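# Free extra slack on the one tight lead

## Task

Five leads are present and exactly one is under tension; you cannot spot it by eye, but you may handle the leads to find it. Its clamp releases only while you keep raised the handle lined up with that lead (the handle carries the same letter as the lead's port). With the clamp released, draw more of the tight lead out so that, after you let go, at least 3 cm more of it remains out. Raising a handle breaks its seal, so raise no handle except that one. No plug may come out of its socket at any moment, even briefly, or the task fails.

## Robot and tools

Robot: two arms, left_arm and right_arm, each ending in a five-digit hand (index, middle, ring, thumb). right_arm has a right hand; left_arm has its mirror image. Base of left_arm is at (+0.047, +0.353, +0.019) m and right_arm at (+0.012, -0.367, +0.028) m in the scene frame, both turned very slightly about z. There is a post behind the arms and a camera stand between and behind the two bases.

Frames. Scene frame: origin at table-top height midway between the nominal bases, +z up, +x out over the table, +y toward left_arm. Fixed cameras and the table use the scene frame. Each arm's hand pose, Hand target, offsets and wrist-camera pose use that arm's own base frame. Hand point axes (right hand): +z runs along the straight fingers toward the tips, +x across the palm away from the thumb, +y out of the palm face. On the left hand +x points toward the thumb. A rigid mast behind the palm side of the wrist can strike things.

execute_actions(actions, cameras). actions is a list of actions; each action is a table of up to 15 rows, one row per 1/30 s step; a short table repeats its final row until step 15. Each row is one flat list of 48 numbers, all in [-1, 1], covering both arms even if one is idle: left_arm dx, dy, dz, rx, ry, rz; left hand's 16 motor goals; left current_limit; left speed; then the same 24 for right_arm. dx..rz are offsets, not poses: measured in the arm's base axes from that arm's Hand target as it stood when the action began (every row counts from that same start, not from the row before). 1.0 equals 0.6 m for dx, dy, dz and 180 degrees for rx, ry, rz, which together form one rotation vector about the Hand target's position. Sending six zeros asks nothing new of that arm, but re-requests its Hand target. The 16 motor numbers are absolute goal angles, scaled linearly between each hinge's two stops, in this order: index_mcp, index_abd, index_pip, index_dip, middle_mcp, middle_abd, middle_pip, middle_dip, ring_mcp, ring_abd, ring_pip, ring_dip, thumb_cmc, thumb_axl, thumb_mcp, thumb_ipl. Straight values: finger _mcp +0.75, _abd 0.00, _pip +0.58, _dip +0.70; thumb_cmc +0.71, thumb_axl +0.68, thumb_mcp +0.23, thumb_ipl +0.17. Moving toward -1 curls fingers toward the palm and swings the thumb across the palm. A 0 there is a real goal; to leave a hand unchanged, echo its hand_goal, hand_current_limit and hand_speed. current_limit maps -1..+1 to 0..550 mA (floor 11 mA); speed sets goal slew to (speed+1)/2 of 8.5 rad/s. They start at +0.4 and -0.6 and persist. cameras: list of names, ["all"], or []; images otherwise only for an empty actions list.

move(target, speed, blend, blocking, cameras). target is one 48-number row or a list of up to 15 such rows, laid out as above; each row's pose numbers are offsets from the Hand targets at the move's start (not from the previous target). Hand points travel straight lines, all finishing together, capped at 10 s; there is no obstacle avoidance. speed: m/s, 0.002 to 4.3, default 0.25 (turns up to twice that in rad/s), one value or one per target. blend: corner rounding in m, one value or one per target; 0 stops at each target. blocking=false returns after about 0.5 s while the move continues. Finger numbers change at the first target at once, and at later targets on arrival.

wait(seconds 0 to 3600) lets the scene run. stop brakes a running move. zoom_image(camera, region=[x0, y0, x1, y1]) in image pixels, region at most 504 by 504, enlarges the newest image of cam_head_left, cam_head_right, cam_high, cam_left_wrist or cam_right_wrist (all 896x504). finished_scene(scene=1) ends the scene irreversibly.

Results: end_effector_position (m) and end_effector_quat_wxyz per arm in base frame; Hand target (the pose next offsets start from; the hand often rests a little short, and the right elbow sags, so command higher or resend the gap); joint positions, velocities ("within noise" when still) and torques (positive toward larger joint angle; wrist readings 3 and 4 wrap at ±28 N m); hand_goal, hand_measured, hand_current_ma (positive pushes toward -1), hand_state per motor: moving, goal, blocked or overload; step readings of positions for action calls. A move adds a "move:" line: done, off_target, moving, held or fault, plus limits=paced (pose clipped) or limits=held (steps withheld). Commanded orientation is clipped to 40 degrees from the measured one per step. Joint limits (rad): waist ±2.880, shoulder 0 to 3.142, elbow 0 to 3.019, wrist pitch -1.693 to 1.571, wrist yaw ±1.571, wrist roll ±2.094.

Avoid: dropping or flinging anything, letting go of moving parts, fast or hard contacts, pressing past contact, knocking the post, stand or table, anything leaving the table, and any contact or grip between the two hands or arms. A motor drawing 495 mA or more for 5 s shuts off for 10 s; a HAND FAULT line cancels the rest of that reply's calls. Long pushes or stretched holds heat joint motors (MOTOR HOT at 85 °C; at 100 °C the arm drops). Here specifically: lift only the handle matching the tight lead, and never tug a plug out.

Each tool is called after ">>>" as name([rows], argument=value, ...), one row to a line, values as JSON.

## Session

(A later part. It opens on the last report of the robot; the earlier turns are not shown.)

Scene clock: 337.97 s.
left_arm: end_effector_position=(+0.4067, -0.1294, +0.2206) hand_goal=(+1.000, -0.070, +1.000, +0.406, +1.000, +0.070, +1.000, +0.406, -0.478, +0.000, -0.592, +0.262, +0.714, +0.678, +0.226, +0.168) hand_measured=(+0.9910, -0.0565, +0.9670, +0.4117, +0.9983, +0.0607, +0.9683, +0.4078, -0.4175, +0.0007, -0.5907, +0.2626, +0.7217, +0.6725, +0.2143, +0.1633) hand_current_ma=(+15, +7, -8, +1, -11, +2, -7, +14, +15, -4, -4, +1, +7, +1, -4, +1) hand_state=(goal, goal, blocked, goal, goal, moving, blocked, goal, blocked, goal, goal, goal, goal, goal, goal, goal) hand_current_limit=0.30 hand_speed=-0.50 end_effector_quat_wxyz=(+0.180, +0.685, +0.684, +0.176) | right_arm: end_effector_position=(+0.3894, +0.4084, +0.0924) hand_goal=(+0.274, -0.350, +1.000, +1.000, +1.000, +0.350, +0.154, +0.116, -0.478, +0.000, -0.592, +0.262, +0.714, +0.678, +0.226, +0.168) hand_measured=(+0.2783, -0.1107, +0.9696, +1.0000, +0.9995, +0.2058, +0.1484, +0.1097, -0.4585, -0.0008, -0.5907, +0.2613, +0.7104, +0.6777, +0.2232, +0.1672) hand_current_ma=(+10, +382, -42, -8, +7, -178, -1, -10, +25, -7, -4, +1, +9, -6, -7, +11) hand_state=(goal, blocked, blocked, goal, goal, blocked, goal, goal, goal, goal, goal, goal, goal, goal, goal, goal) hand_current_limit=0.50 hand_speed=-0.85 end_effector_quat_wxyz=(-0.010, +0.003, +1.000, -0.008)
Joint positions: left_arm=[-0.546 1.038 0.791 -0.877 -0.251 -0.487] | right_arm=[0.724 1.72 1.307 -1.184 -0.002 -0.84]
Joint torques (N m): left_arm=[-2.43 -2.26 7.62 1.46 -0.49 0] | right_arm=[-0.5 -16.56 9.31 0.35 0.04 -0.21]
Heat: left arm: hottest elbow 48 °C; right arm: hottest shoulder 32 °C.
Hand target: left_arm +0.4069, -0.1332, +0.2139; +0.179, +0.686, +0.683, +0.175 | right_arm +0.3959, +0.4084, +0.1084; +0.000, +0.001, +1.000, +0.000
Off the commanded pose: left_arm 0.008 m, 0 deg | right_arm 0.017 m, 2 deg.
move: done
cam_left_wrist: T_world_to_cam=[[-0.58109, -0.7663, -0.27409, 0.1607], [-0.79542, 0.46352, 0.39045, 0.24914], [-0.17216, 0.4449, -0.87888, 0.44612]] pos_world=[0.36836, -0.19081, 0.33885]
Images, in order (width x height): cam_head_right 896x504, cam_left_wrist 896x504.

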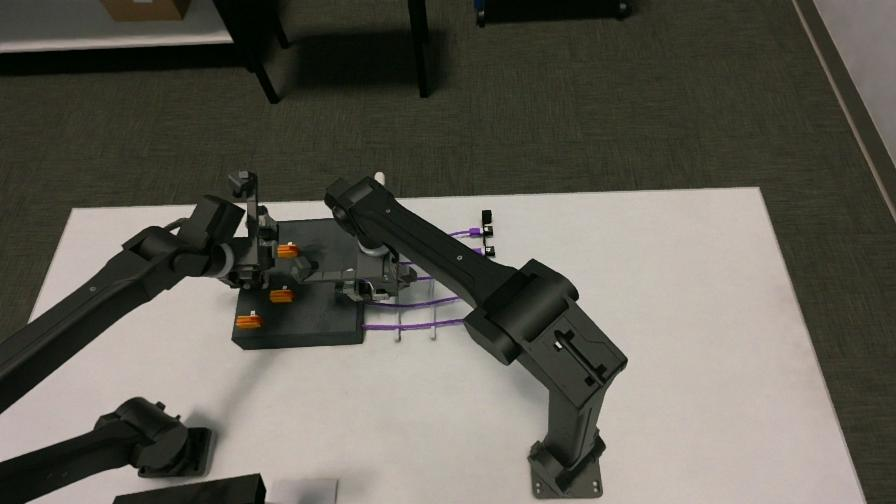

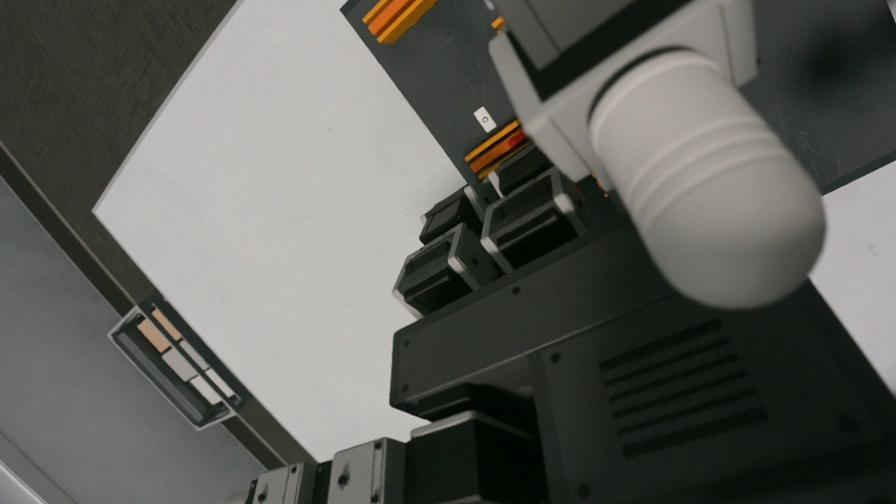

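>>> move(target=[0.022,0.001,-0.008,0,0,0, 1,-0.07,1,0.406, 1,0.07,1,0.406, -0.479,0,-0.592,0.261, 0.714,0.678,0.226,0.168, 0.3,-0.5, 0,0,0,0,0,0, 0.2745,-0.35,1,1, 1,0.35,0.153,0.116, -0.479,0,-0.592,0.261, 0.714,0.678,0.226,0.168, 0.5,-0.85], speed=0.03, cameras=["cam_left_wrist","cam_head_right"])

>>> zoom_image(camera="cam_left_wrist", region=[400, 40, 620, 240])

Scene clock: 339.37 s.
left_arm: end_effector_position=(+0.4107, -0.1302, +0.2195) hand_goal=(+1.000, -0.070, +1.000, +0.406, +1.000, +0.070, +1.000, +0.406, -0.478, +0.000, -0.592, +0.262, +0.714, +0.678, +0.226, +0.168) hand_measured=(+1.0000, -0.0521, +0.9735, +0.4512, +0.9995, +0.0681, +0.9760, +0.4703, -0.4175, +0.0007, -0.5907, +0.2639, +0.7205, +0.6725, +0.2143, +0.1633) hand_current_ma=(+9, +4, -4, -9, -3, +11, -18, +13, +5, -13, +1, -2, +19, +3, +3, +8) hand_state=(goal, goal, blocked, blocked, goal, goal, blocked, blocked, blocked, goal, goal, goal, goal, goal, goal, goal) hand_current_limit=0.30 hand_speed=-0.50 end_effector_quat_wxyz=(+0.181, +0.687, +0.681, +0.178) | right_arm: end_effector_position=(+0.3894, +0.4084, +0.0924) hand_goal=(+0.274, -0.350, +1.000, +1.000, +1.000, +0.350, +0.154, +0.116, -0.478, +0.000, -0.592, +0.262, +0.714, +0.678, +0.226, +0.168) hand_measured=(+0.2771, -0.1121, +0.9696, +0.9990, +0.9983, +0.2073, +0.1484, +0.1097, -0.4597, -0.0008, -0.5907, +0.2613, +0.7104, +0.6767, +0.2232, +0.1672) hand_current_ma=(+10, +383, -39, -12, +4, -177, -1, -9, +26, -5, -9, -1, +11, -9, -8, +10) hand_state=(goal, blocked, blocked, goal, goal, blocked, goal, goal, goal, goal, goal, goal, goal, goal, goal, goal) hand_current_limit=0.50 hand_speed=-0.85 end_effector_quat_wxyz=(-0.010, +0.003, +1.000, -0.008)
Joint positions: left_arm=[-0.541 1.048 0.791 -0.861 -0.251 -0.475] | right_arm=[0.724 1.72 1.307 -1.184 -0.002 -0.84]
Joint torques (N m): left_arm=[-0.03 -0.97 8.39 2.32 -0.05 0.05] | right_arm=[-0.56 -16.62 9.31 0.35 0.05 -0.21]
Heat: left arm: hottest elbow 48 °C; right arm: hottest shoulder 32 °C.
Hand target: left_arm +0.4201, -0.1325, +0.2090; +0.179, +0.686, +0.683, +0.175 | right_arm +0.3959, +0.4084, +0.1084; +0.000, +0.001, +1.000, +0.000
Off the commanded pose: left_arm 0.014 m, 1 deg | right_arm 0.017 m, 2 deg.
move: off_target (left_arm)
cam_left_wrist: T_world_to_cam=[[-0.58391, -0.7622, -0.27947, 0.16505], [-0.79488, 0.46682, 0.38761, 0.254], [-0.16497, 0.44848, -0.87844, 0.44361]] pos_world=[0.37145, -0.19172, 0.33735]
Images, in order (width x height): cam_head_right 896x504, cam_left_wrist 896x504.

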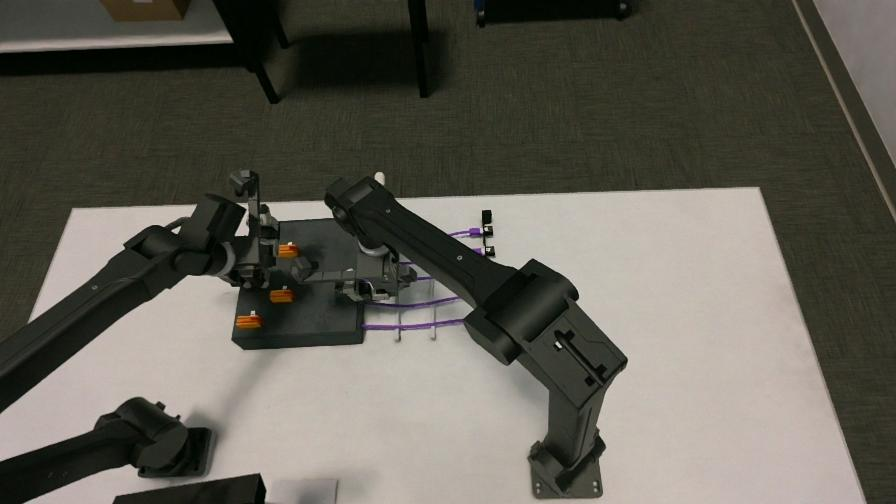

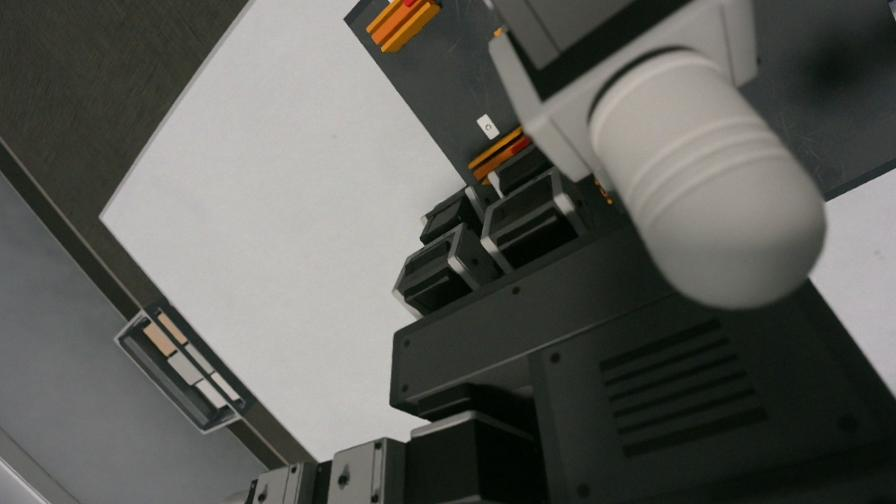

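Scaled by 2.291 from the camera's image (finer frame: 1280x720).

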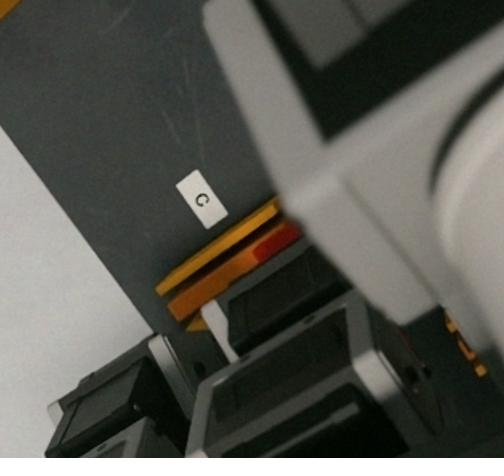

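>>> move(target=[0.02,0.001,0,0,0,0, 1,-0.07,1,-1, 1,0.07,1,-1, -0.479,0,-0.592,0.261, 0.714,0.678,0.226,0.168, 0.1,-0.8, 0,0,0,0,0,0, 0.2745,-0.35,1,1, 1,0.35,0.153,0.116, -0.479,0,-0.592,0.261, 0.714,0.678,0.226,0.168, 0.5,-0.85], speed=0.03, cameras=["cam_left_wrist","cam_head_right"])

>>> zoom_image(camera="cam_left_wrist", region=[400, 40, 620, 240])

Scene clock: 340.77 s.
left_arm: end_effector_position=(+0.4124, -0.1300, +0.2169) hand_goal=(+1.000, -0.070, +1.000, -1.000, +1.000, +0.070, +1.000, -1.000, -0.478, +0.000, -0.592, +0.262, +0.714, +0.678, +0.226, +0.168) hand_measured=(+1.0000, -0.0491, +0.9850, +0.4206, +1.0000, +0.0651, +0.9863, +0.3836, -0.4175, -0.0008, -0.5907, +0.2639, +0.7205, +0.6735, +0.2143, +0.1624) hand_current_ma=(+3, +7, -1, +302, -8, +5, -6, +306, +11, -13, -6, -12, +11, +7, +8, +10) hand_state=(goal, goal, goal, blocked, goal, goal, goal, blocked, blocked, goal, goal, goal, goal, goal, goal, goal) hand_current_limit=0.10 hand_speed=-0.80 end_effector_quat_wxyz=(+0.179, +0.691, +0.679, +0.172) | right_arm: end_effector_position=(+0.3894, +0.4084, +0.0924) hand_goal=(+0.274, -0.350, +1.000, +1.000, +1.000, +0.350, +0.154, +0.116, -0.478, +0.000, -0.592, +0.262, +0.714, +0.678, +0.226, +0.168) hand_measured=(+0.2783, -0.1107, +0.9696, +1.0000, +0.9983, +0.2058, +0.1471, +0.1097, -0.4597, -0.0008, -0.5894, +0.2613, +0.7117, +0.6777, +0.2232, +0.1681) hand_current_ma=(+7, +386, -44, -9, +6, -178, +4, -11, +22, -4, -5, -2, +11, -6, -9, +11) hand_state=(goal, blocked, blocked, goal, goal, blocked, goal, goal, goal, goal, goal, goal, goal, goal, goal, goal) hand_current_limit=0.50 hand_speed=-0.85 end_effector_quat_wxyz=(-0.010, +0.003, +1.000, -0.008)
Joint positions: left_arm=[-0.529 1.053 0.793 -0.863 -0.233 -0.457] | right_arm=[0.724 1.72 1.307 -1.184 -0.002 -0.84]
Joint torques (N m): left_arm=[0.38 1.85 9.58 2.82 -0.39 0.05] | right_arm=[-0.5 -16.62 9.32 0.38 0.05 -0.2]
Heat: left arm: hottest elbow 48 °C; right arm: hottest shoulder 32 °C.
Hand target: left_arm +0.4320, -0.1320, +0.2090; +0.179, +0.686, +0.683, +0.175 | right_arm +0.3959, +0.4084, +0.1084; +0.000, +0.001, +1.000, +0.000
Off the commanded pose: left_arm 0.021 m, 1 deg | right_arm 0.017 m, 2 deg.
move: off_target (left_arm)
cam_left_wrist: T_world_to_cam=[[-0.59597, -0.7561, -0.27043, 0.16919], [-0.78472, 0.4769, 0.39597, 0.25171], [-0.17042, 0.44819, -0.87754, 0.44358]] pos_world=[0.37395, -0.19093, 0.33534]
Images, in order (width x height): cam_head_right 896x504, cam_left_wrist 896x504.

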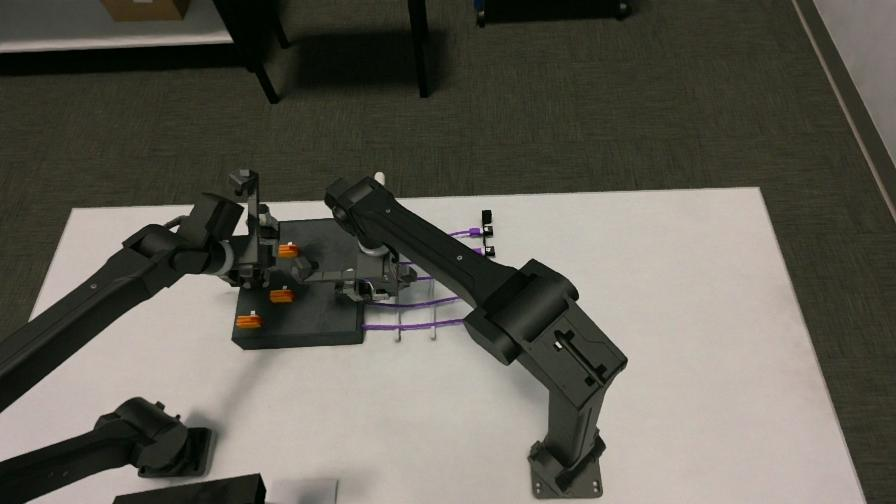

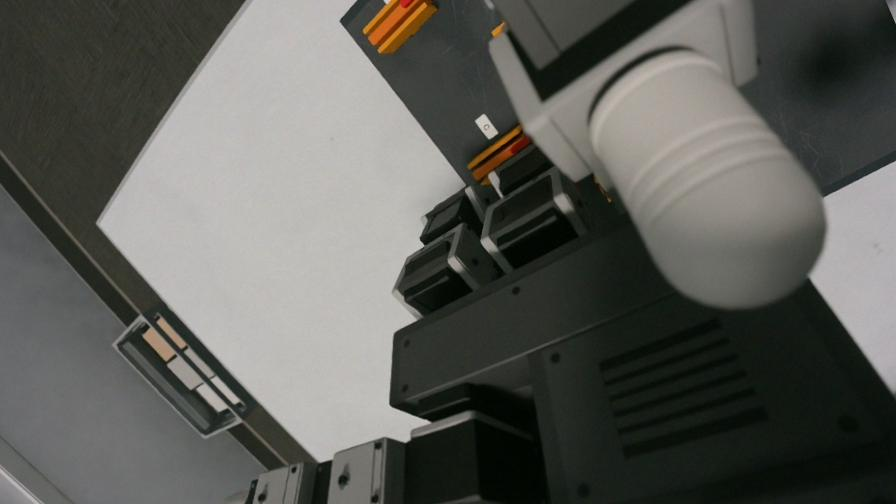

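Scaled by 2.291 from the camera's image (finer frame: 1280x720).

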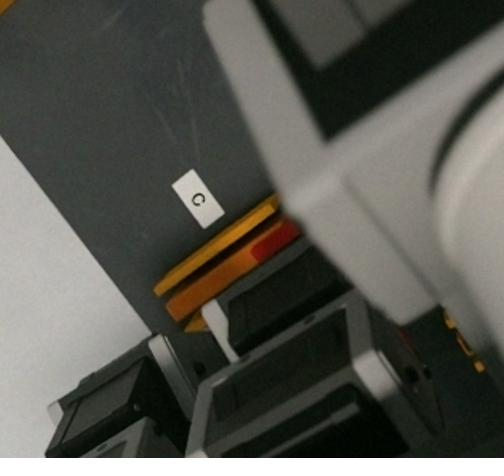

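>>> move(target=[0.022,0.001,0,0,0,0, 1,-0.07,1,-1, 1,0.07,1,-1, -0.479,0,-0.592,0.261, 0.714,0.678,0.226,0.168, 0.73,-0.8, 0,0,0,0,0,0, 0.2745,-0.35,1,1, 1,0.35,0.153,0.116, -0.479,0,-0.592,0.261, 0.714,0.678,0.226,0.168, 0.5,-0.85], speed=0.03)

Scene clock: 341.83 s.
left_arm: end_effector_position=(+0.4131, -0.1313, +0.2142) hand_goal=(+1.000, -0.070, +1.000, -1.000, +1.000, +0.070, +1.000, -1.000, -0.478, +0.000, -0.592, +0.262, +0.714, +0.678, +0.226, +0.168) hand_measured=(+1.0000, -0.0521, +0.9889, +0.3403, +1.0000, +0.0607, +0.9889, +0.2155, -0.4175, -0.0008, -0.5907, +0.2639, +0.7217, +0.6725, +0.2143, +0.1624) hand_current_ma=(+2, +6, -13, +473, -4, +12, -16, +478, +20, -1, -5, +1, +13, +9, -3, +8) hand_state=(goal, goal, goal, blocked, goal, goal, goal, blocked, blocked, goal, goal, goal, goal, goal, goal, goal) hand_current_limit=0.73 hand_speed=-0.80 end_effector_quat_wxyz=(+0.169, +0.699, +0.675, +0.163) | right_arm: end_effector_position=(+0.3894, +0.4084, +0.0924) hand_goal=(+0.274, -0.350, +1.000, +1.000, +1.000, +0.350, +0.154, +0.116, -0.478, +0.000, -0.592, +0.262, +0.714, +0.678, +0.226, +0.168) hand_measured=(+0.2771, -0.1107, +0.9683, +0.9990, +0.9983, +0.2073, +0.1471, +0.1097, -0.4597, +0.0007, -0.5894, +0.2613, +0.7104, +0.6777, +0.2222, +0.1681) hand_current_ma=(+7, +384, -42, -8, +7, -176, -1, -10, +23, -3, -4, +3, +13, -6, -6, +11) hand_state=(goal, blocked, blocked, goal, goal, blocked, goal, goal, goal, goal, goal, goal, goal, goal, goal, goal) hand_current_limit=0.50 hand_speed=-0.85 end_effector_quat_wxyz=(-0.010, +0.003, +1.000, -0.008)
Joint positions: left_arm=[-0.522 1.064 0.806 -0.887 -0.216 -0.44] | right_arm=[0.724 1.72 1.307 -1.184 -0.002 -0.84]
Joint torques (N m): left_arm=[1.79 1.85 10.1 4.14 -0.75 0] | right_arm=[-0.56 -16.56 9.31 0.35 0.05 -0.21]
Heat: left arm: hottest elbow 48 °C; right arm: hottest shoulder 32 °C.
Hand target: left_arm +0.4453, -0.1314, +0.2092; +0.179, +0.686, +0.683, +0.175 | right_arm +0.3959, +0.4084, +0.1084; +0.000, +0.001, +1.000, +0.000
Off the commanded pose: left_arm 0.033 m, 3 deg | right_arm 0.017 m, 2 deg.
move: off_target (left_arm)

>>> move(target=[0.01,0.0,0.035,0,0,0, 1,-0.07,1,-1, 1,0.07,1,-1, -0.479,0,-0.592,0.261, 0.714,0.678,0.226,0.168, 0.73,-0.8, 0,0,0,0,0,0, 0.2745,-0.35,1,1, 1,0.35,0.153,0.116, -0.479,0,-0.592,0.261, 0.714,0.678,0.226,0.168, 0.5,-0.85], speed=0.03, cameras=["cam_left_wrist","cam_head_right"])

>>> zoom_image(camera="cam_left_wrist", region=[400, 40, 620, 240])

>>> zoom_image(camera="cam_head_right", region=[200, 220, 320, 320])

Scene clock: 345.60 s.
left_arm: end_effector_position=(+0.4023, -0.1299, +0.1831) hand_goal=(+1.000, -0.070, +1.000, -1.000, +1.000, +0.070, +1.000, -1.000, -0.478, +0.000, -0.592, +0.262, +0.714, +0.678, +0.226, +0.168) hand_measured=(+1.0000, -0.0579, +0.9863, -0.6458, +1.0000, +0.0593, +0.9812, -0.6700, -0.4187, +0.0051, -0.5881, +0.2639, +0.7217, +0.6735, +0.2143, +0.1624) hand_current_ma=(+7, +0, -4, +174, -4, +11, -4, +176, +8, -6, +3, +0, +8, +5, +3, +4) hand_state=(goal, goal, goal, blocked, goal, goal, goal, blocked, blocked, goal, goal, goal, goal, goal, goal, goal) hand_current_limit=0.73 hand_speed=-0.80 end_effector_quat_wxyz=(+0.115, +0.702, +0.693, +0.119) | right_arm: end_effector_position=(+0.3894, +0.4084, +0.0924) hand_goal=(+0.274, -0.350, +1.000, +1.000, +1.000, +0.350, +0.154, +0.116, -0.478, +0.000, -0.592, +0.262, +0.714, +0.678, +0.226, +0.168) hand_measured=(+0.2783, -0.1107, +0.9683, +0.9990, +0.9983, +0.2073, +0.1484, +0.1097, -0.4597, -0.0008, -0.5894, +0.2613, +0.7117, +0.6777, +0.2222, +0.1681) hand_current_ma=(+8, +381, -39, -8, +8, -180, +6, -13, +19, -1, -6, -2, +6, -6, -12, +8) hand_state=(goal, blocked, blocked, goal, goal, blocked, goal, goal, goal, goal, goal, goal, goal, goal, goal, goal) hand_current_limit=0.50 hand_speed=-0.85 end_effector_quat_wxyz=(-0.010, +0.003, +1.000, -0.008)
Joint positions: left_arm=[-0.519 1.122 0.827 -0.985 -0.165 -0.481] | right_arm=[0.724 1.72 1.307 -1.184 -0.002 -0.84]
Joint torques (N m): left_arm=[1.03 -3.9 12.15 4.81 -3.05 0.51] | right_arm=[-0.56 -16.62 9.29 0.36 0.05 -0.2]
Heat: left arm: hottest elbow 48 °C; right arm: hottest shoulder 32 °C.
Hand target: left_arm +0.4513, -0.1314, +0.2300; +0.179, +0.686, +0.683, +0.175 | right_arm +0.3959, +0.4084, +0.1084; +0.000, +0.001, +1.000, +0.000
Off the commanded pose: left_arm 0.068 m, 10 deg | right_arm 0.017 m, 2 deg.
move: off_target (left_arm)
cam_left_wrist: T_world_to_cam=[[-0.62788, -0.75788, -0.17714, 0.14961], [-0.71025, 0.46487, 0.52863, 0.2012], [-0.31829, 0.45773, -0.83017, 0.4642]] pos_world=[0.3846, -0.19262, 0.3055]
Images, in order (width x height): cam_head_right 896x504, cam_left_wrist 896x504.

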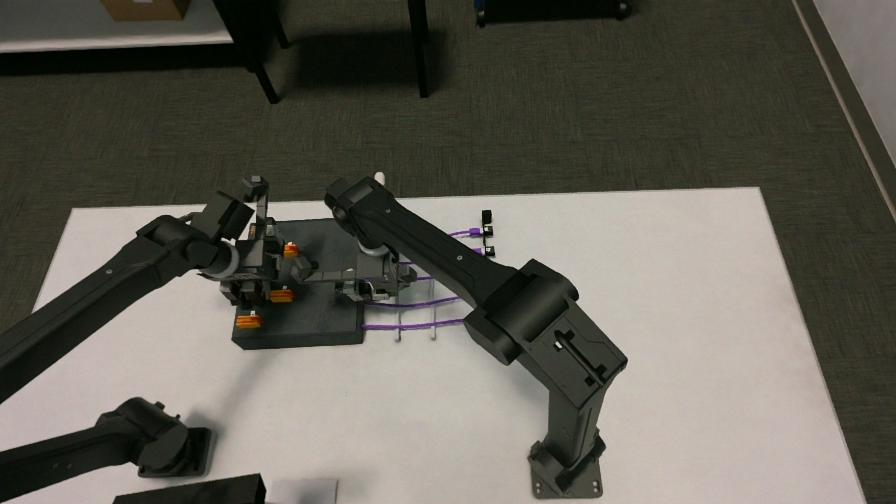

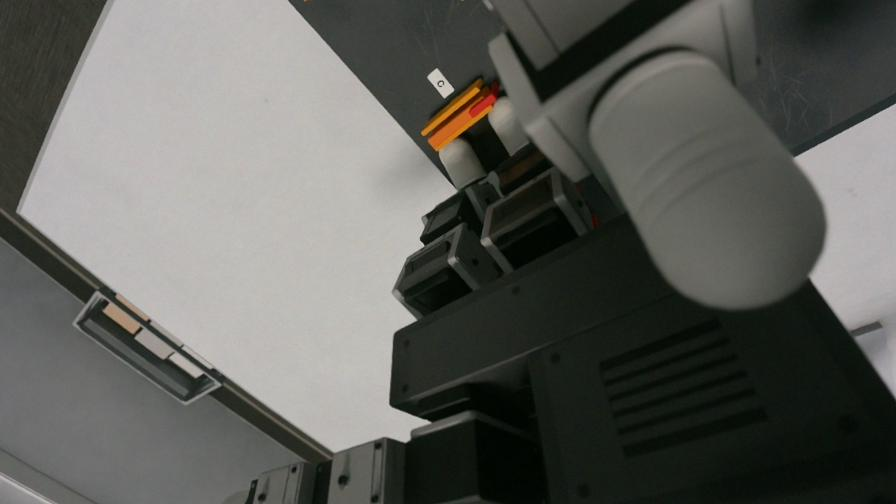

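Scaled by 2.291 from the camera's image (finer frame: 1280x720).

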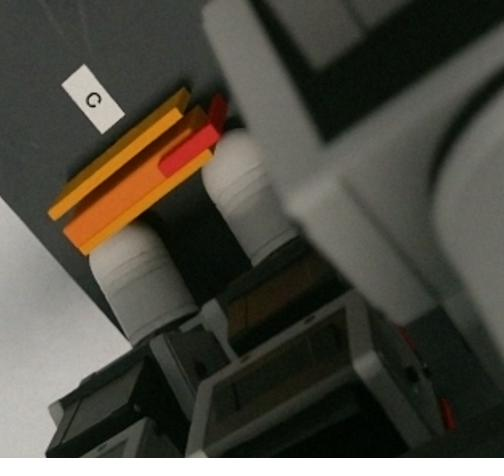

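Scaled by 4.200 from the camera's image (finer frame: 1280x720).

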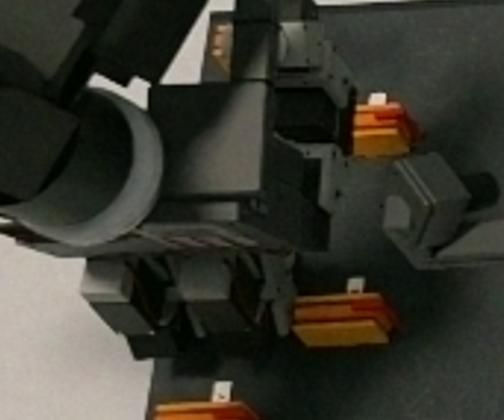

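>>> move(target=[0.0,0.0,0.025,0,0,0, 1,-0.07,1,-0.65, 1,0.07,1,-0.65, -0.479,0,-0.592,0.261, 0.714,0.678,0.226,0.168, 0.73,-0.8, 0,0,0,0,0,0, 0.2745,-0.35,1,1, 1,0.35,0.153,0.116, -0.479,0,-0.592,0.261, 0.714,0.678,0.226,0.168, 0.5,-0.85], speed=0.03, cameras=["cam_left_wrist","cam_head_right"])

>>> zoom_image(camera="cam_left_wrist", region=[400, 40, 620, 240])

Scene clock: 347.07 s.
left_arm: end_effector_position=(+0.4016, -0.1292, +0.1845) hand_goal=(+1.000, -0.070, +1.000, -0.650, +1.000, +0.070, +1.000, -0.650, -0.478, +0.000, -0.592, +0.262, +0.714, +0.678, +0.226, +0.168) hand_measured=(+1.0000, -0.0579, +0.9824, -0.5885, +1.0000, +0.0564, +0.9786, -0.6127, -0.4187, +0.0051, -0.5881, +0.2639, +0.7217, +0.6725, +0.2143, +0.1633) hand_current_ma=(+6, +5, -10, +12, -12, +9, -5, +7, +19, -15, +4, -2, +12, +5, -9, +1) hand_state=(goal, goal, goal, blocked, goal, goal, blocked, blocked, blocked, goal, goal, goal, goal, goal, goal, goal) hand_current_limit=0.73 hand_speed=-0.80 end_effector_quat_wxyz=(+0.116, +0.702, +0.693, +0.120) | right_arm: end_effector_position=(+0.3894, +0.4084, +0.0924) hand_goal=(+0.274, -0.350, +1.000, +1.000, +1.000, +0.350, +0.154, +0.116, -0.478, +0.000, -0.592, +0.262, +0.714, +0.678, +0.226, +0.168) hand_measured=(+0.2771, -0.1107, +0.9696, +1.0000, +0.9983, +0.2058, +0.1484, +0.1097, -0.4597, -0.0008, -0.5907, +0.2626, +0.7104, +0.6767, +0.2232, +0.1681) hand_current_ma=(+11, +386, -37, -10, +5, -182, -3, -12, +24, -2, -3, -2, +11, -7, -11, +10) hand_state=(goal, blocked, blocked, goal, goal, blocked, goal, goal, goal, goal, goal, goal, goal, goal, goal, goal) hand_current_limit=0.50 hand_speed=-0.85 end_effector_quat_wxyz=(-0.010, +0.003, +1.000, -0.008)
Joint positions: left_arm=[-0.519 1.118 0.827 -0.989 -0.167 -0.482] | right_arm=[0.724 1.72 1.307 -1.184 -0.002 -0.84]
Joint torques (N m): left_arm=[1.2 -4.54 14.27 3.17 -2.97 0.46] | right_arm=[-0.5 -16.62 9.31 0.36 0.04 -0.21]
Heat: left arm: hottest elbow 49 °C; right arm: hottest shoulder 32 °C.
Hand target: left_arm +0.4513, -0.1313, +0.2450; +0.179, +0.686, +0.683, +0.175 | right_arm +0.3959, +0.4084, +0.1084; +0.000, +0.001, +1.000, +0.000
Off the commanded pose: left_arm 0.078 m, 10 deg | right_arm 0.017 m, 2 deg.
move: off_target (left_arm)
cam_left_wrist: T_world_to_cam=[[-0.62691, -0.75824, -0.17904, 0.14994], [-0.71165, 0.46379, 0.52768, 0.20029], [-0.31707, 0.45823, -0.83036, 0.46443]] pos_world=[0.3838, -0.19202, 0.3068]
Images, in order (width x height): cam_head_right 896x504, cam_left_wrist 896x504.

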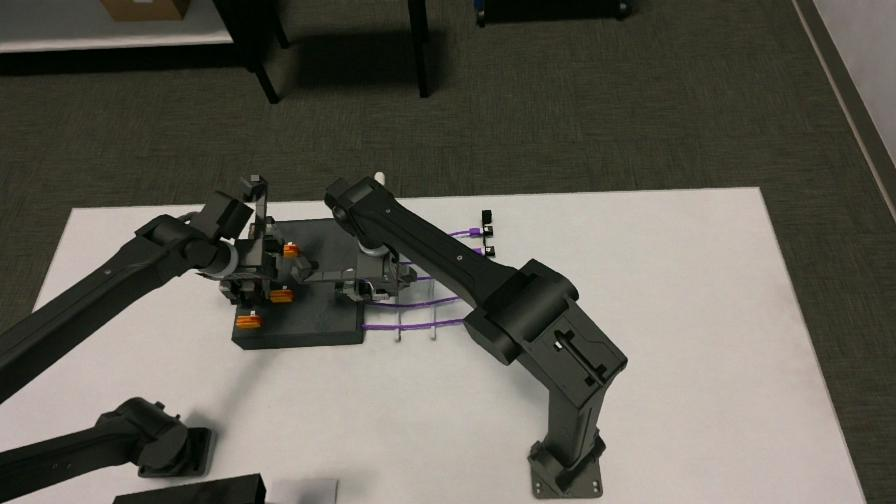

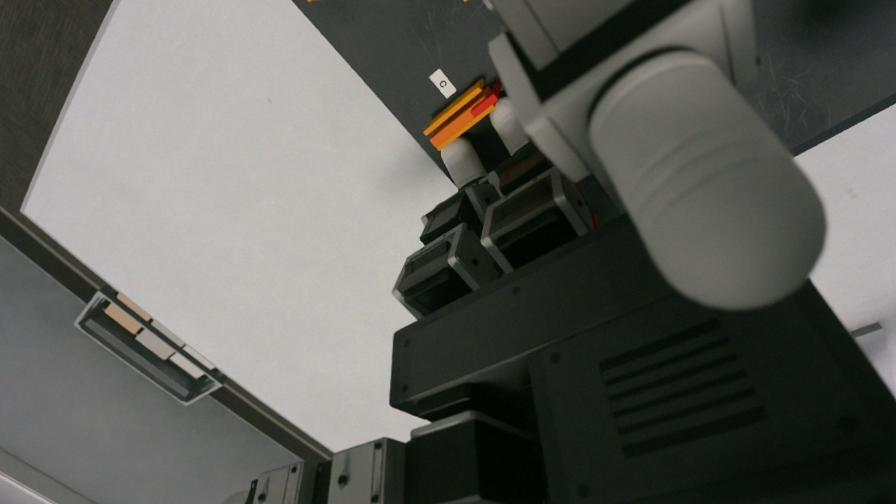

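Scaled by 2.291 from the camera's image (finer frame: 1280x720).

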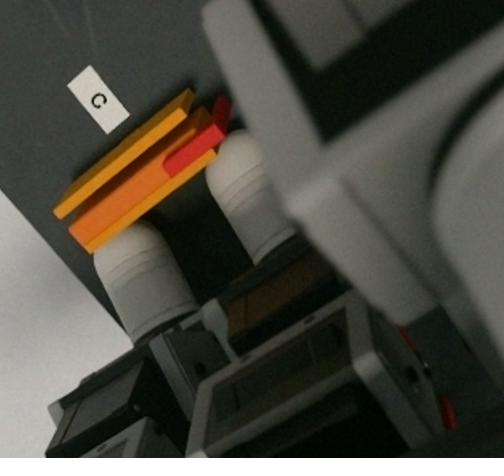

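>>> move(target=[0.005,0.0,0.025,0,0,0, 1,-0.07,1,-0.75, 1,0.07,1,-0.75, -0.479,0,-0.592,0.261, 0.714,0.678,0.226,0.168, 0.73,-0.8, 0,0,0,0,0,0, 0.2745,-0.35,1,1, 1,0.35,0.153,0.116, -0.479,0,-0.592,0.261, 0.714,0.678,0.226,0.168, 0.5,-0.85], speed=0.03, cameras=["cam_left_wrist","cam_head_right"])

>>> zoom_image(camera="cam_left_wrist", region=[400, 40, 620, 240])

Scene clock: 348.37 s.
left_arm: end_effector_position=(+0.4014, -0.1297, +0.1846) hand_goal=(+1.000, -0.070, +1.000, -0.750, +1.000, +0.070, +1.000, -0.750, -0.478, +0.000, -0.592, +0.262, +0.714, +0.678, +0.226, +0.168) hand_measured=(+1.0000, -0.0623, +0.9824, -0.5910, +1.0000, +0.0520, +0.9760, -0.6191, -0.4187, +0.0036, -0.5881, +0.2639, +0.7217, +0.6725, +0.2143, +0.1633) hand_current_ma=(+20, +15, -9, +33, -19, +13, +1, +40, +9, -13, -6, +1, +16, -2, +7, +10) hand_state=(goal, goal, goal, blocked, goal, goal, blocked, blocked, blocked, goal, goal, goal, goal, goal, goal, goal) hand_current_limit=0.73 hand_speed=-0.80 end_effector_quat_wxyz=(+0.114, +0.705, +0.690, +0.120) | right_arm: end_effector_position=(+0.3894, +0.4084, +0.0924) hand_goal=(+0.274, -0.350, +1.000, +1.000, +1.000, +0.350, +0.154, +0.116, -0.478, +0.000, -0.592, +0.262, +0.714, +0.678, +0.226, +0.168) hand_measured=(+0.2771, -0.1107, +0.9696, +1.0000, +0.9983, +0.2058, +0.1471, +0.1097, -0.4585, +0.0007, -0.5894, +0.2613, +0.7104, +0.6777, +0.2232, +0.1681) hand_current_ma=(+5, +383, -44, -6, +8, -181, -2, -13, +24, -5, -6, -1, +8, -9, -5, +7) hand_state=(goal, blocked, blocked, goal, goal, blocked, goal, goal, goal, goal, goal, goal, goal, goal, goal, goal) hand_current_limit=0.50 hand_speed=-0.85 end_effector_quat_wxyz=(-0.010, +0.003, +1.000, -0.008)
Joint positions: left_arm=[-0.519 1.118 0.828 -0.993 -0.167 -0.473] | right_arm=[0.724 1.72 1.307 -1.184 -0.002 -0.84]
Joint torques (N m): left_arm=[1.67 -4.37 16.65 1.95 -2.99 0.33] | right_arm=[-0.5 -16.56 9.32 0.35 0.05 -0.21]
Heat: left arm: hottest elbow 50 °C; right arm: hottest shoulder 32 °C.
Hand target: left_arm +0.4543, -0.1314, +0.2601; +0.179, +0.686, +0.683, +0.175 | right_arm +0.3959, +0.4084, +0.1084; +0.000, +0.001, +1.000, +0.000
Off the commanded pose: left_arm 0.092 m, 10 deg | right_arm 0.017 m, 2 deg.
move: off_target (left_arm)
cam_left_wrist: T_world_to_cam=[[-0.63389, -0.75202, -0.18071, 0.15331], [-0.70621, 0.46751, 0.5317, 0.19781], [-0.31536, 0.46466, -0.82743, 0.46429]] pos_world=[0.38329, -0.19292, 0.3067]
Images, in order (width x height): cam_head_right 896x504, cam_left_wrist 896x504.

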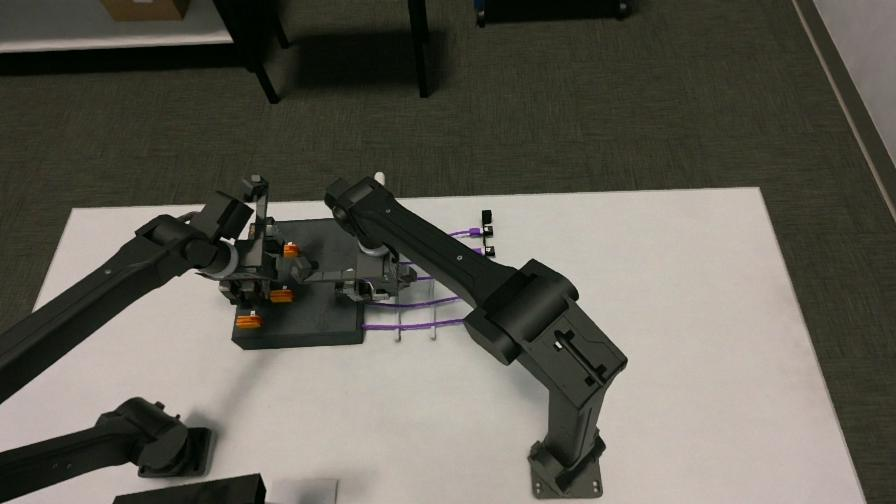

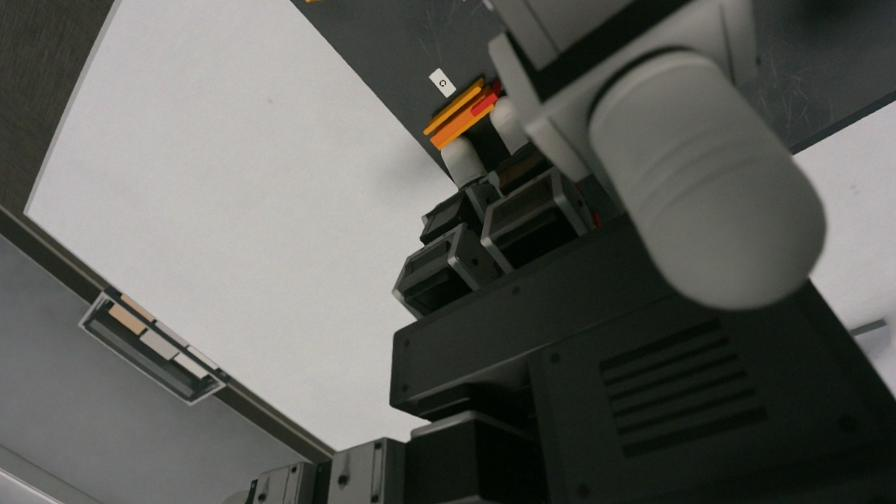

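Scaled by 2.291 from the camera's image (finer frame: 1280x720).

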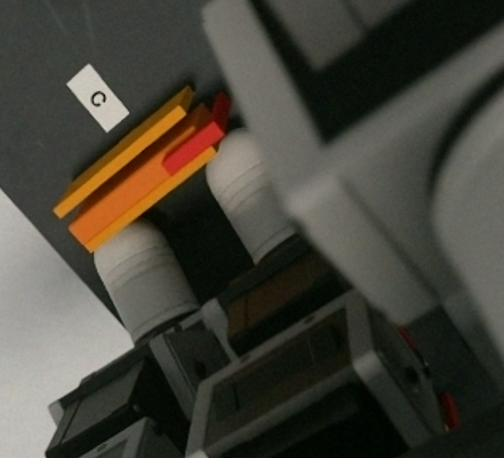

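>>> move(target=[0.035,-0.005,0.015,0,0,0, 1,-0.07,1,-0.75, 1,0.07,1,-0.75, -0.479,0,-0.592,0.261, 0.714,0.678,0.226,0.168, 0.73,-0.8, 0,0,0,0,0,0, 0.2745,-0.35,1,1, 1,0.35,0.153,0.116, -0.479,0,-0.592,0.261, 0.714,0.678,0.226,0.168, 0.5,-0.85], speed=0.03, cameras=["cam_left_wrist","cam_head_right"])

>>> zoom_image(camera="cam_left_wrist", region=[400, 40, 620, 240])

Scene clock: 349.93 s.
left_arm: end_effector_position=(+0.4060, -0.1314, +0.1840) hand_goal=(+1.000, -0.070, +1.000, -0.750, +1.000, +0.070, +1.000, -0.750, -0.478, +0.000, -0.592, +0.262, +0.714, +0.678, +0.226, +0.168) hand_measured=(+1.0000, -0.0623, +0.9824, -0.5719, +1.0000, +0.0505, +0.9786, -0.6178, -0.4187, +0.0036, -0.5881, +0.2639, +0.7217, +0.6725, +0.2143, +0.1633) hand_current_ma=(+13, +6, -1, +49, -13, +3, -13, +38, +12, -11, +6, +0, +10, +11, +7, +11) hand_state=(goal, goal, goal, blocked, goal, goal, blocked, blocked, blocked, goal, goal, goal, goal, goal, goal, goal) hand_current_limit=0.73 hand_speed=-0.80 end_effector_quat_wxyz=(+0.099, +0.710, +0.688, +0.113) | right_arm: end_effector_position=(+0.3894, +0.4084, +0.0924) hand_goal=(+0.274, -0.350, +1.000, +1.000, +1.000, +0.350, +0.154, +0.116, -0.478, +0.000, -0.592, +0.262, +0.714, +0.678, +0.226, +0.168) hand_measured=(+0.2771, -0.1107, +0.9696, +1.0000, +0.9983, +0.2058, +0.1471, +0.1097, -0.4597, -0.0008, -0.5894, +0.2626, +0.7104, +0.6777, +0.2232, +0.1681) hand_current_ma=(+12, +383, -41, -7, +7, -180, +2, -16, +27, +0, +2, +3, +7, -10, -2, +10) hand_state=(goal, blocked, blocked, goal, goal, blocked, goal, goal, goal, goal, goal, goal, goal, goal, goal, goal) hand_current_limit=0.50 hand_speed=-0.85 end_effector_quat_wxyz=(-0.010, +0.003, +1.000, -0.008)
Joint positions: left_arm=[-0.512 1.147 0.86 -1.026 -0.159 -0.461] | right_arm=[0.724 1.72 1.307 -1.184 -0.002 -0.84]
Joint velocities: left_arm=[-0.015 -0.044 -0.017 -0.002 0.037 -0.007] | right_arm=[within noise]
Joint torques (N m): left_arm=[2.49 -4.89 18.24 2.65 -3.05 0.48] | right_arm=[-0.44 -16.56 9.29 0.36 0.05 -0.21]
Heat: left arm: hottest elbow 50 °C; right arm: hottest shoulder 32 °C.
Hand target: left_arm +0.4753, -0.1344, +0.2691; +0.179, +0.686, +0.683, +0.175 | right_arm +0.3959, +0.4084, +0.1084; +0.000, +0.001, +1.000, +0.000
Off the commanded pose: left_arm 0.110 m, 12 deg | right_arm 0.017 m, 2 deg.
move: off_target (left_arm)
cam_left_wrist: T_world_to_cam=[[-0.64408, -0.74572, -0.1705, 0.15797], [-0.68651, 0.46516, 0.55886, 0.18891], [-0.33745, 0.477, -0.81154, 0.47368]] pos_world=[0.39128, -0.19602, 0.30577]
Images, in order (width x height): cam_head_right 896x504, cam_left_wrist 896x504.

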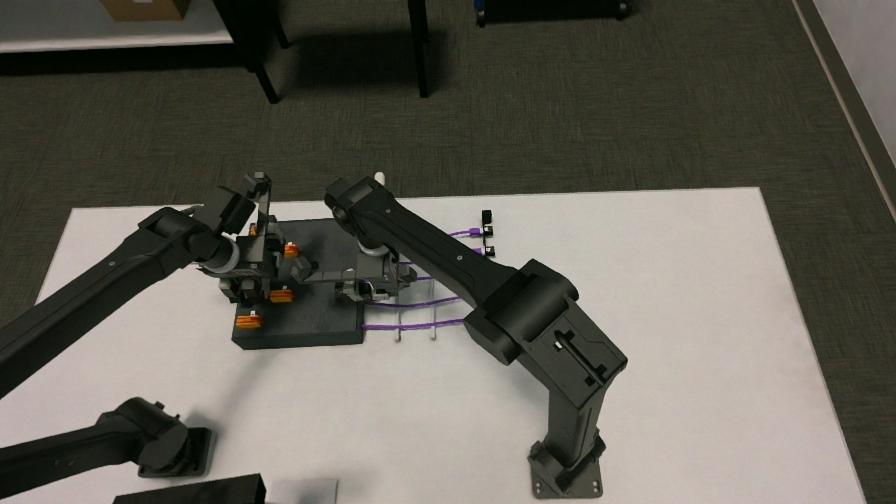

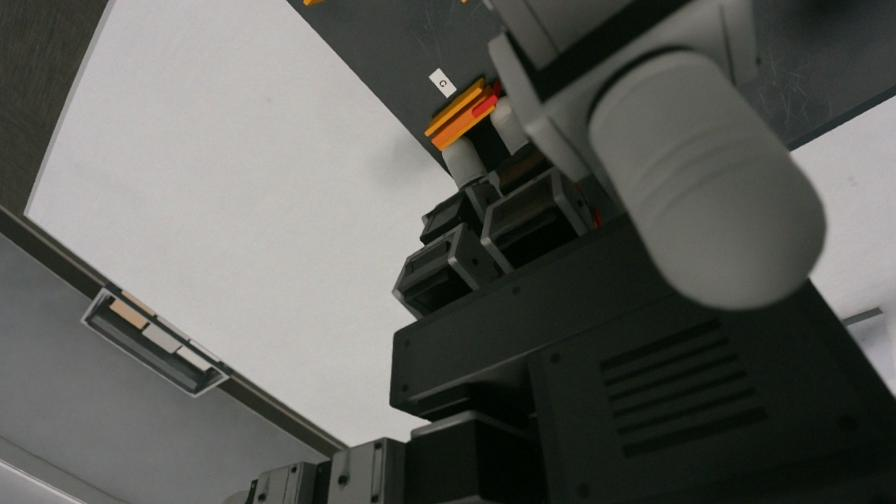

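Scaled by 2.291 from the camera's image (finer frame: 1280x720).

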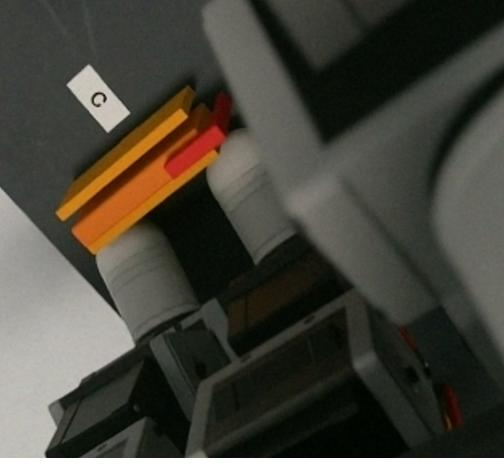

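>>> move(target=[0.015,0,0.02,0,0,0, 1,-0.07,1,-0.75, 1,0.07,1,-0.75, -0.479,0,-0.592,0.261, 0.714,0.678,0.226,0.168, 0.73,-0.8, 0,0,0,0,0,0, 0.2745,-0.35,1,1, 1,0.35,0.153,0.116, -0.479,0,-0.592,0.261, 0.714,0.678,0.226,0.168, 0.5,-0.85], speed=0.03, cameras=["cam_left_wrist","cam_head_right"])

>>> zoom_image(camera="cam_left_wrist", region=[400, 40, 620, 240])

Scene clock: 351.77 s.
left_arm: end_effector_position=(+0.4097, -0.1320, +0.1844) hand_goal=(+1.000, -0.070, +1.000, -0.750, +1.000, +0.070, +1.000, -0.750, -0.478, +0.000, -0.592, +0.262, +0.714, +0.678, +0.226, +0.168) hand_measured=(+1.0000, -0.0623, +0.9824, -0.5426, +1.0000, +0.0505, +0.9812, -0.6012, -0.4187, +0.0051, -0.5881, +0.2626, +0.7217, +0.6735, +0.2143, +0.1633) hand_current_ma=(+9, +14, -13, +70, -10, +2, -2, +44, +22, -5, -5, -3, +15, +0, -3, +11) hand_state=(goal, goal, goal, blocked, goal, goal, goal, blocked, blocked, goal, goal, goal, goal, goal, goal, goal) hand_current_limit=0.73 hand_speed=-0.80 end_effector_quat_wxyz=(+0.090, +0.713, +0.688, +0.106) | right_arm: end_effector_position=(+0.3894, +0.4084, +0.0924) hand_goal=(+0.274, -0.350, +1.000, +1.000, +1.000, +0.350, +0.154, +0.116, -0.478, +0.000, -0.592, +0.262, +0.714, +0.678, +0.226, +0.168) hand_measured=(+0.2771, -0.1107, +0.9696, +1.0000, +0.9983, +0.2058, +0.1471, +0.1097, -0.4597, -0.0008, -0.5894, +0.2626, +0.7104, +0.6777, +0.2222, +0.1672) hand_current_ma=(+9, +381, -39, -11, +6, -177, -4, -14, +22, -6, -4, +1, +8, -8, -5, +12) hand_state=(goal, blocked, blocked, goal, goal, blocked, goal, goal, goal, goal, goal, goal, goal, goal, goal, goal) hand_current_limit=0.50 hand_speed=-0.85 end_effector_quat_wxyz=(-0.010, +0.003, +1.000, -0.008)
Joint positions: left_arm=[-0.504 1.166 0.885 -1.053 -0.15 -0.451] | right_arm=[0.724 1.72 1.307 -1.184 -0.002 -0.84]
Joint torques (N m): left_arm=[2.26 -5.77 19.12 2.63 -3.25 0.37] | right_arm=[-0.56 -16.56 9.29 0.35 0.05 -0.21]
Heat: left arm: hottest elbow 51 °C; right arm: hottest shoulder 32 °C.
Hand target: left_arm +0.4843, -0.1344, +0.2811; +0.179, +0.686, +0.683, +0.175 | right_arm +0.3959, +0.4084, +0.1084; +0.000, +0.001, +1.000, +0.000
Off the commanded pose: left_arm 0.122 m, 13 deg | right_arm 0.017 m, 2 deg.
move: off_target (left_arm)
cam_left_wrist: T_world_to_cam=[[-0.65089, -0.74216, -0.15979, 0.16126], [-0.67164, 0.46483, 0.57691, 0.18201], [-0.35389, 0.48283, -0.80102, 0.48112]] pos_world=[0.39747, -0.19722, 0.30615]
Images, in order (width x height): cam_head_right 896x504, cam_left_wrist 896x504.

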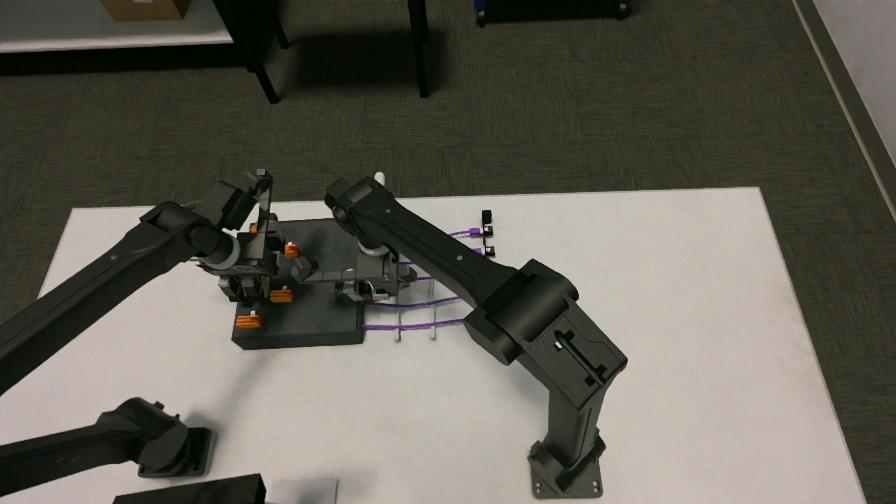

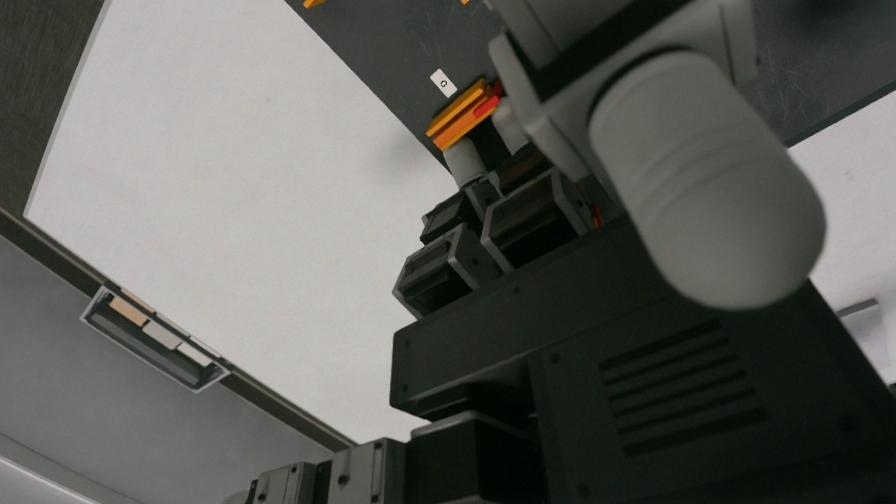

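Scaled by 2.291 from the camera's image (finer frame: 1280x720).

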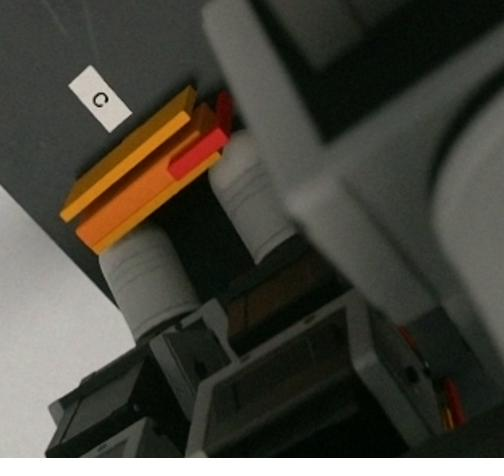

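>>> zoom_image(camera="cam_left_wrist", region=[560, 170, 660, 260])

>>> zoom_image(camera="cam_head_right", region=[200, 200, 320, 340])

Scaled by 5.040 from the camera's image (finer frame: 1280x720).

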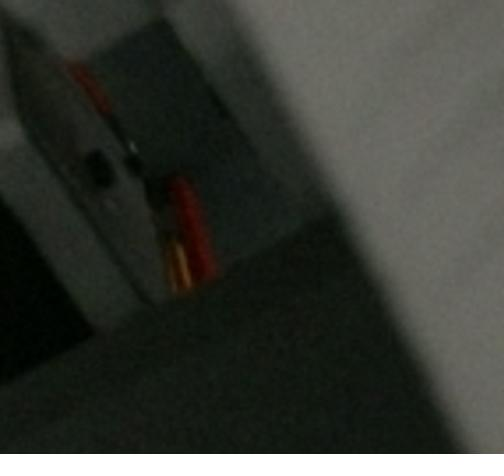

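Scaled by 3.600 from the camera's image (finer frame: 1280x720).

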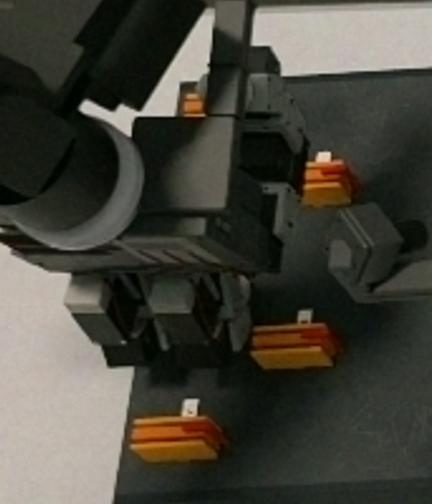

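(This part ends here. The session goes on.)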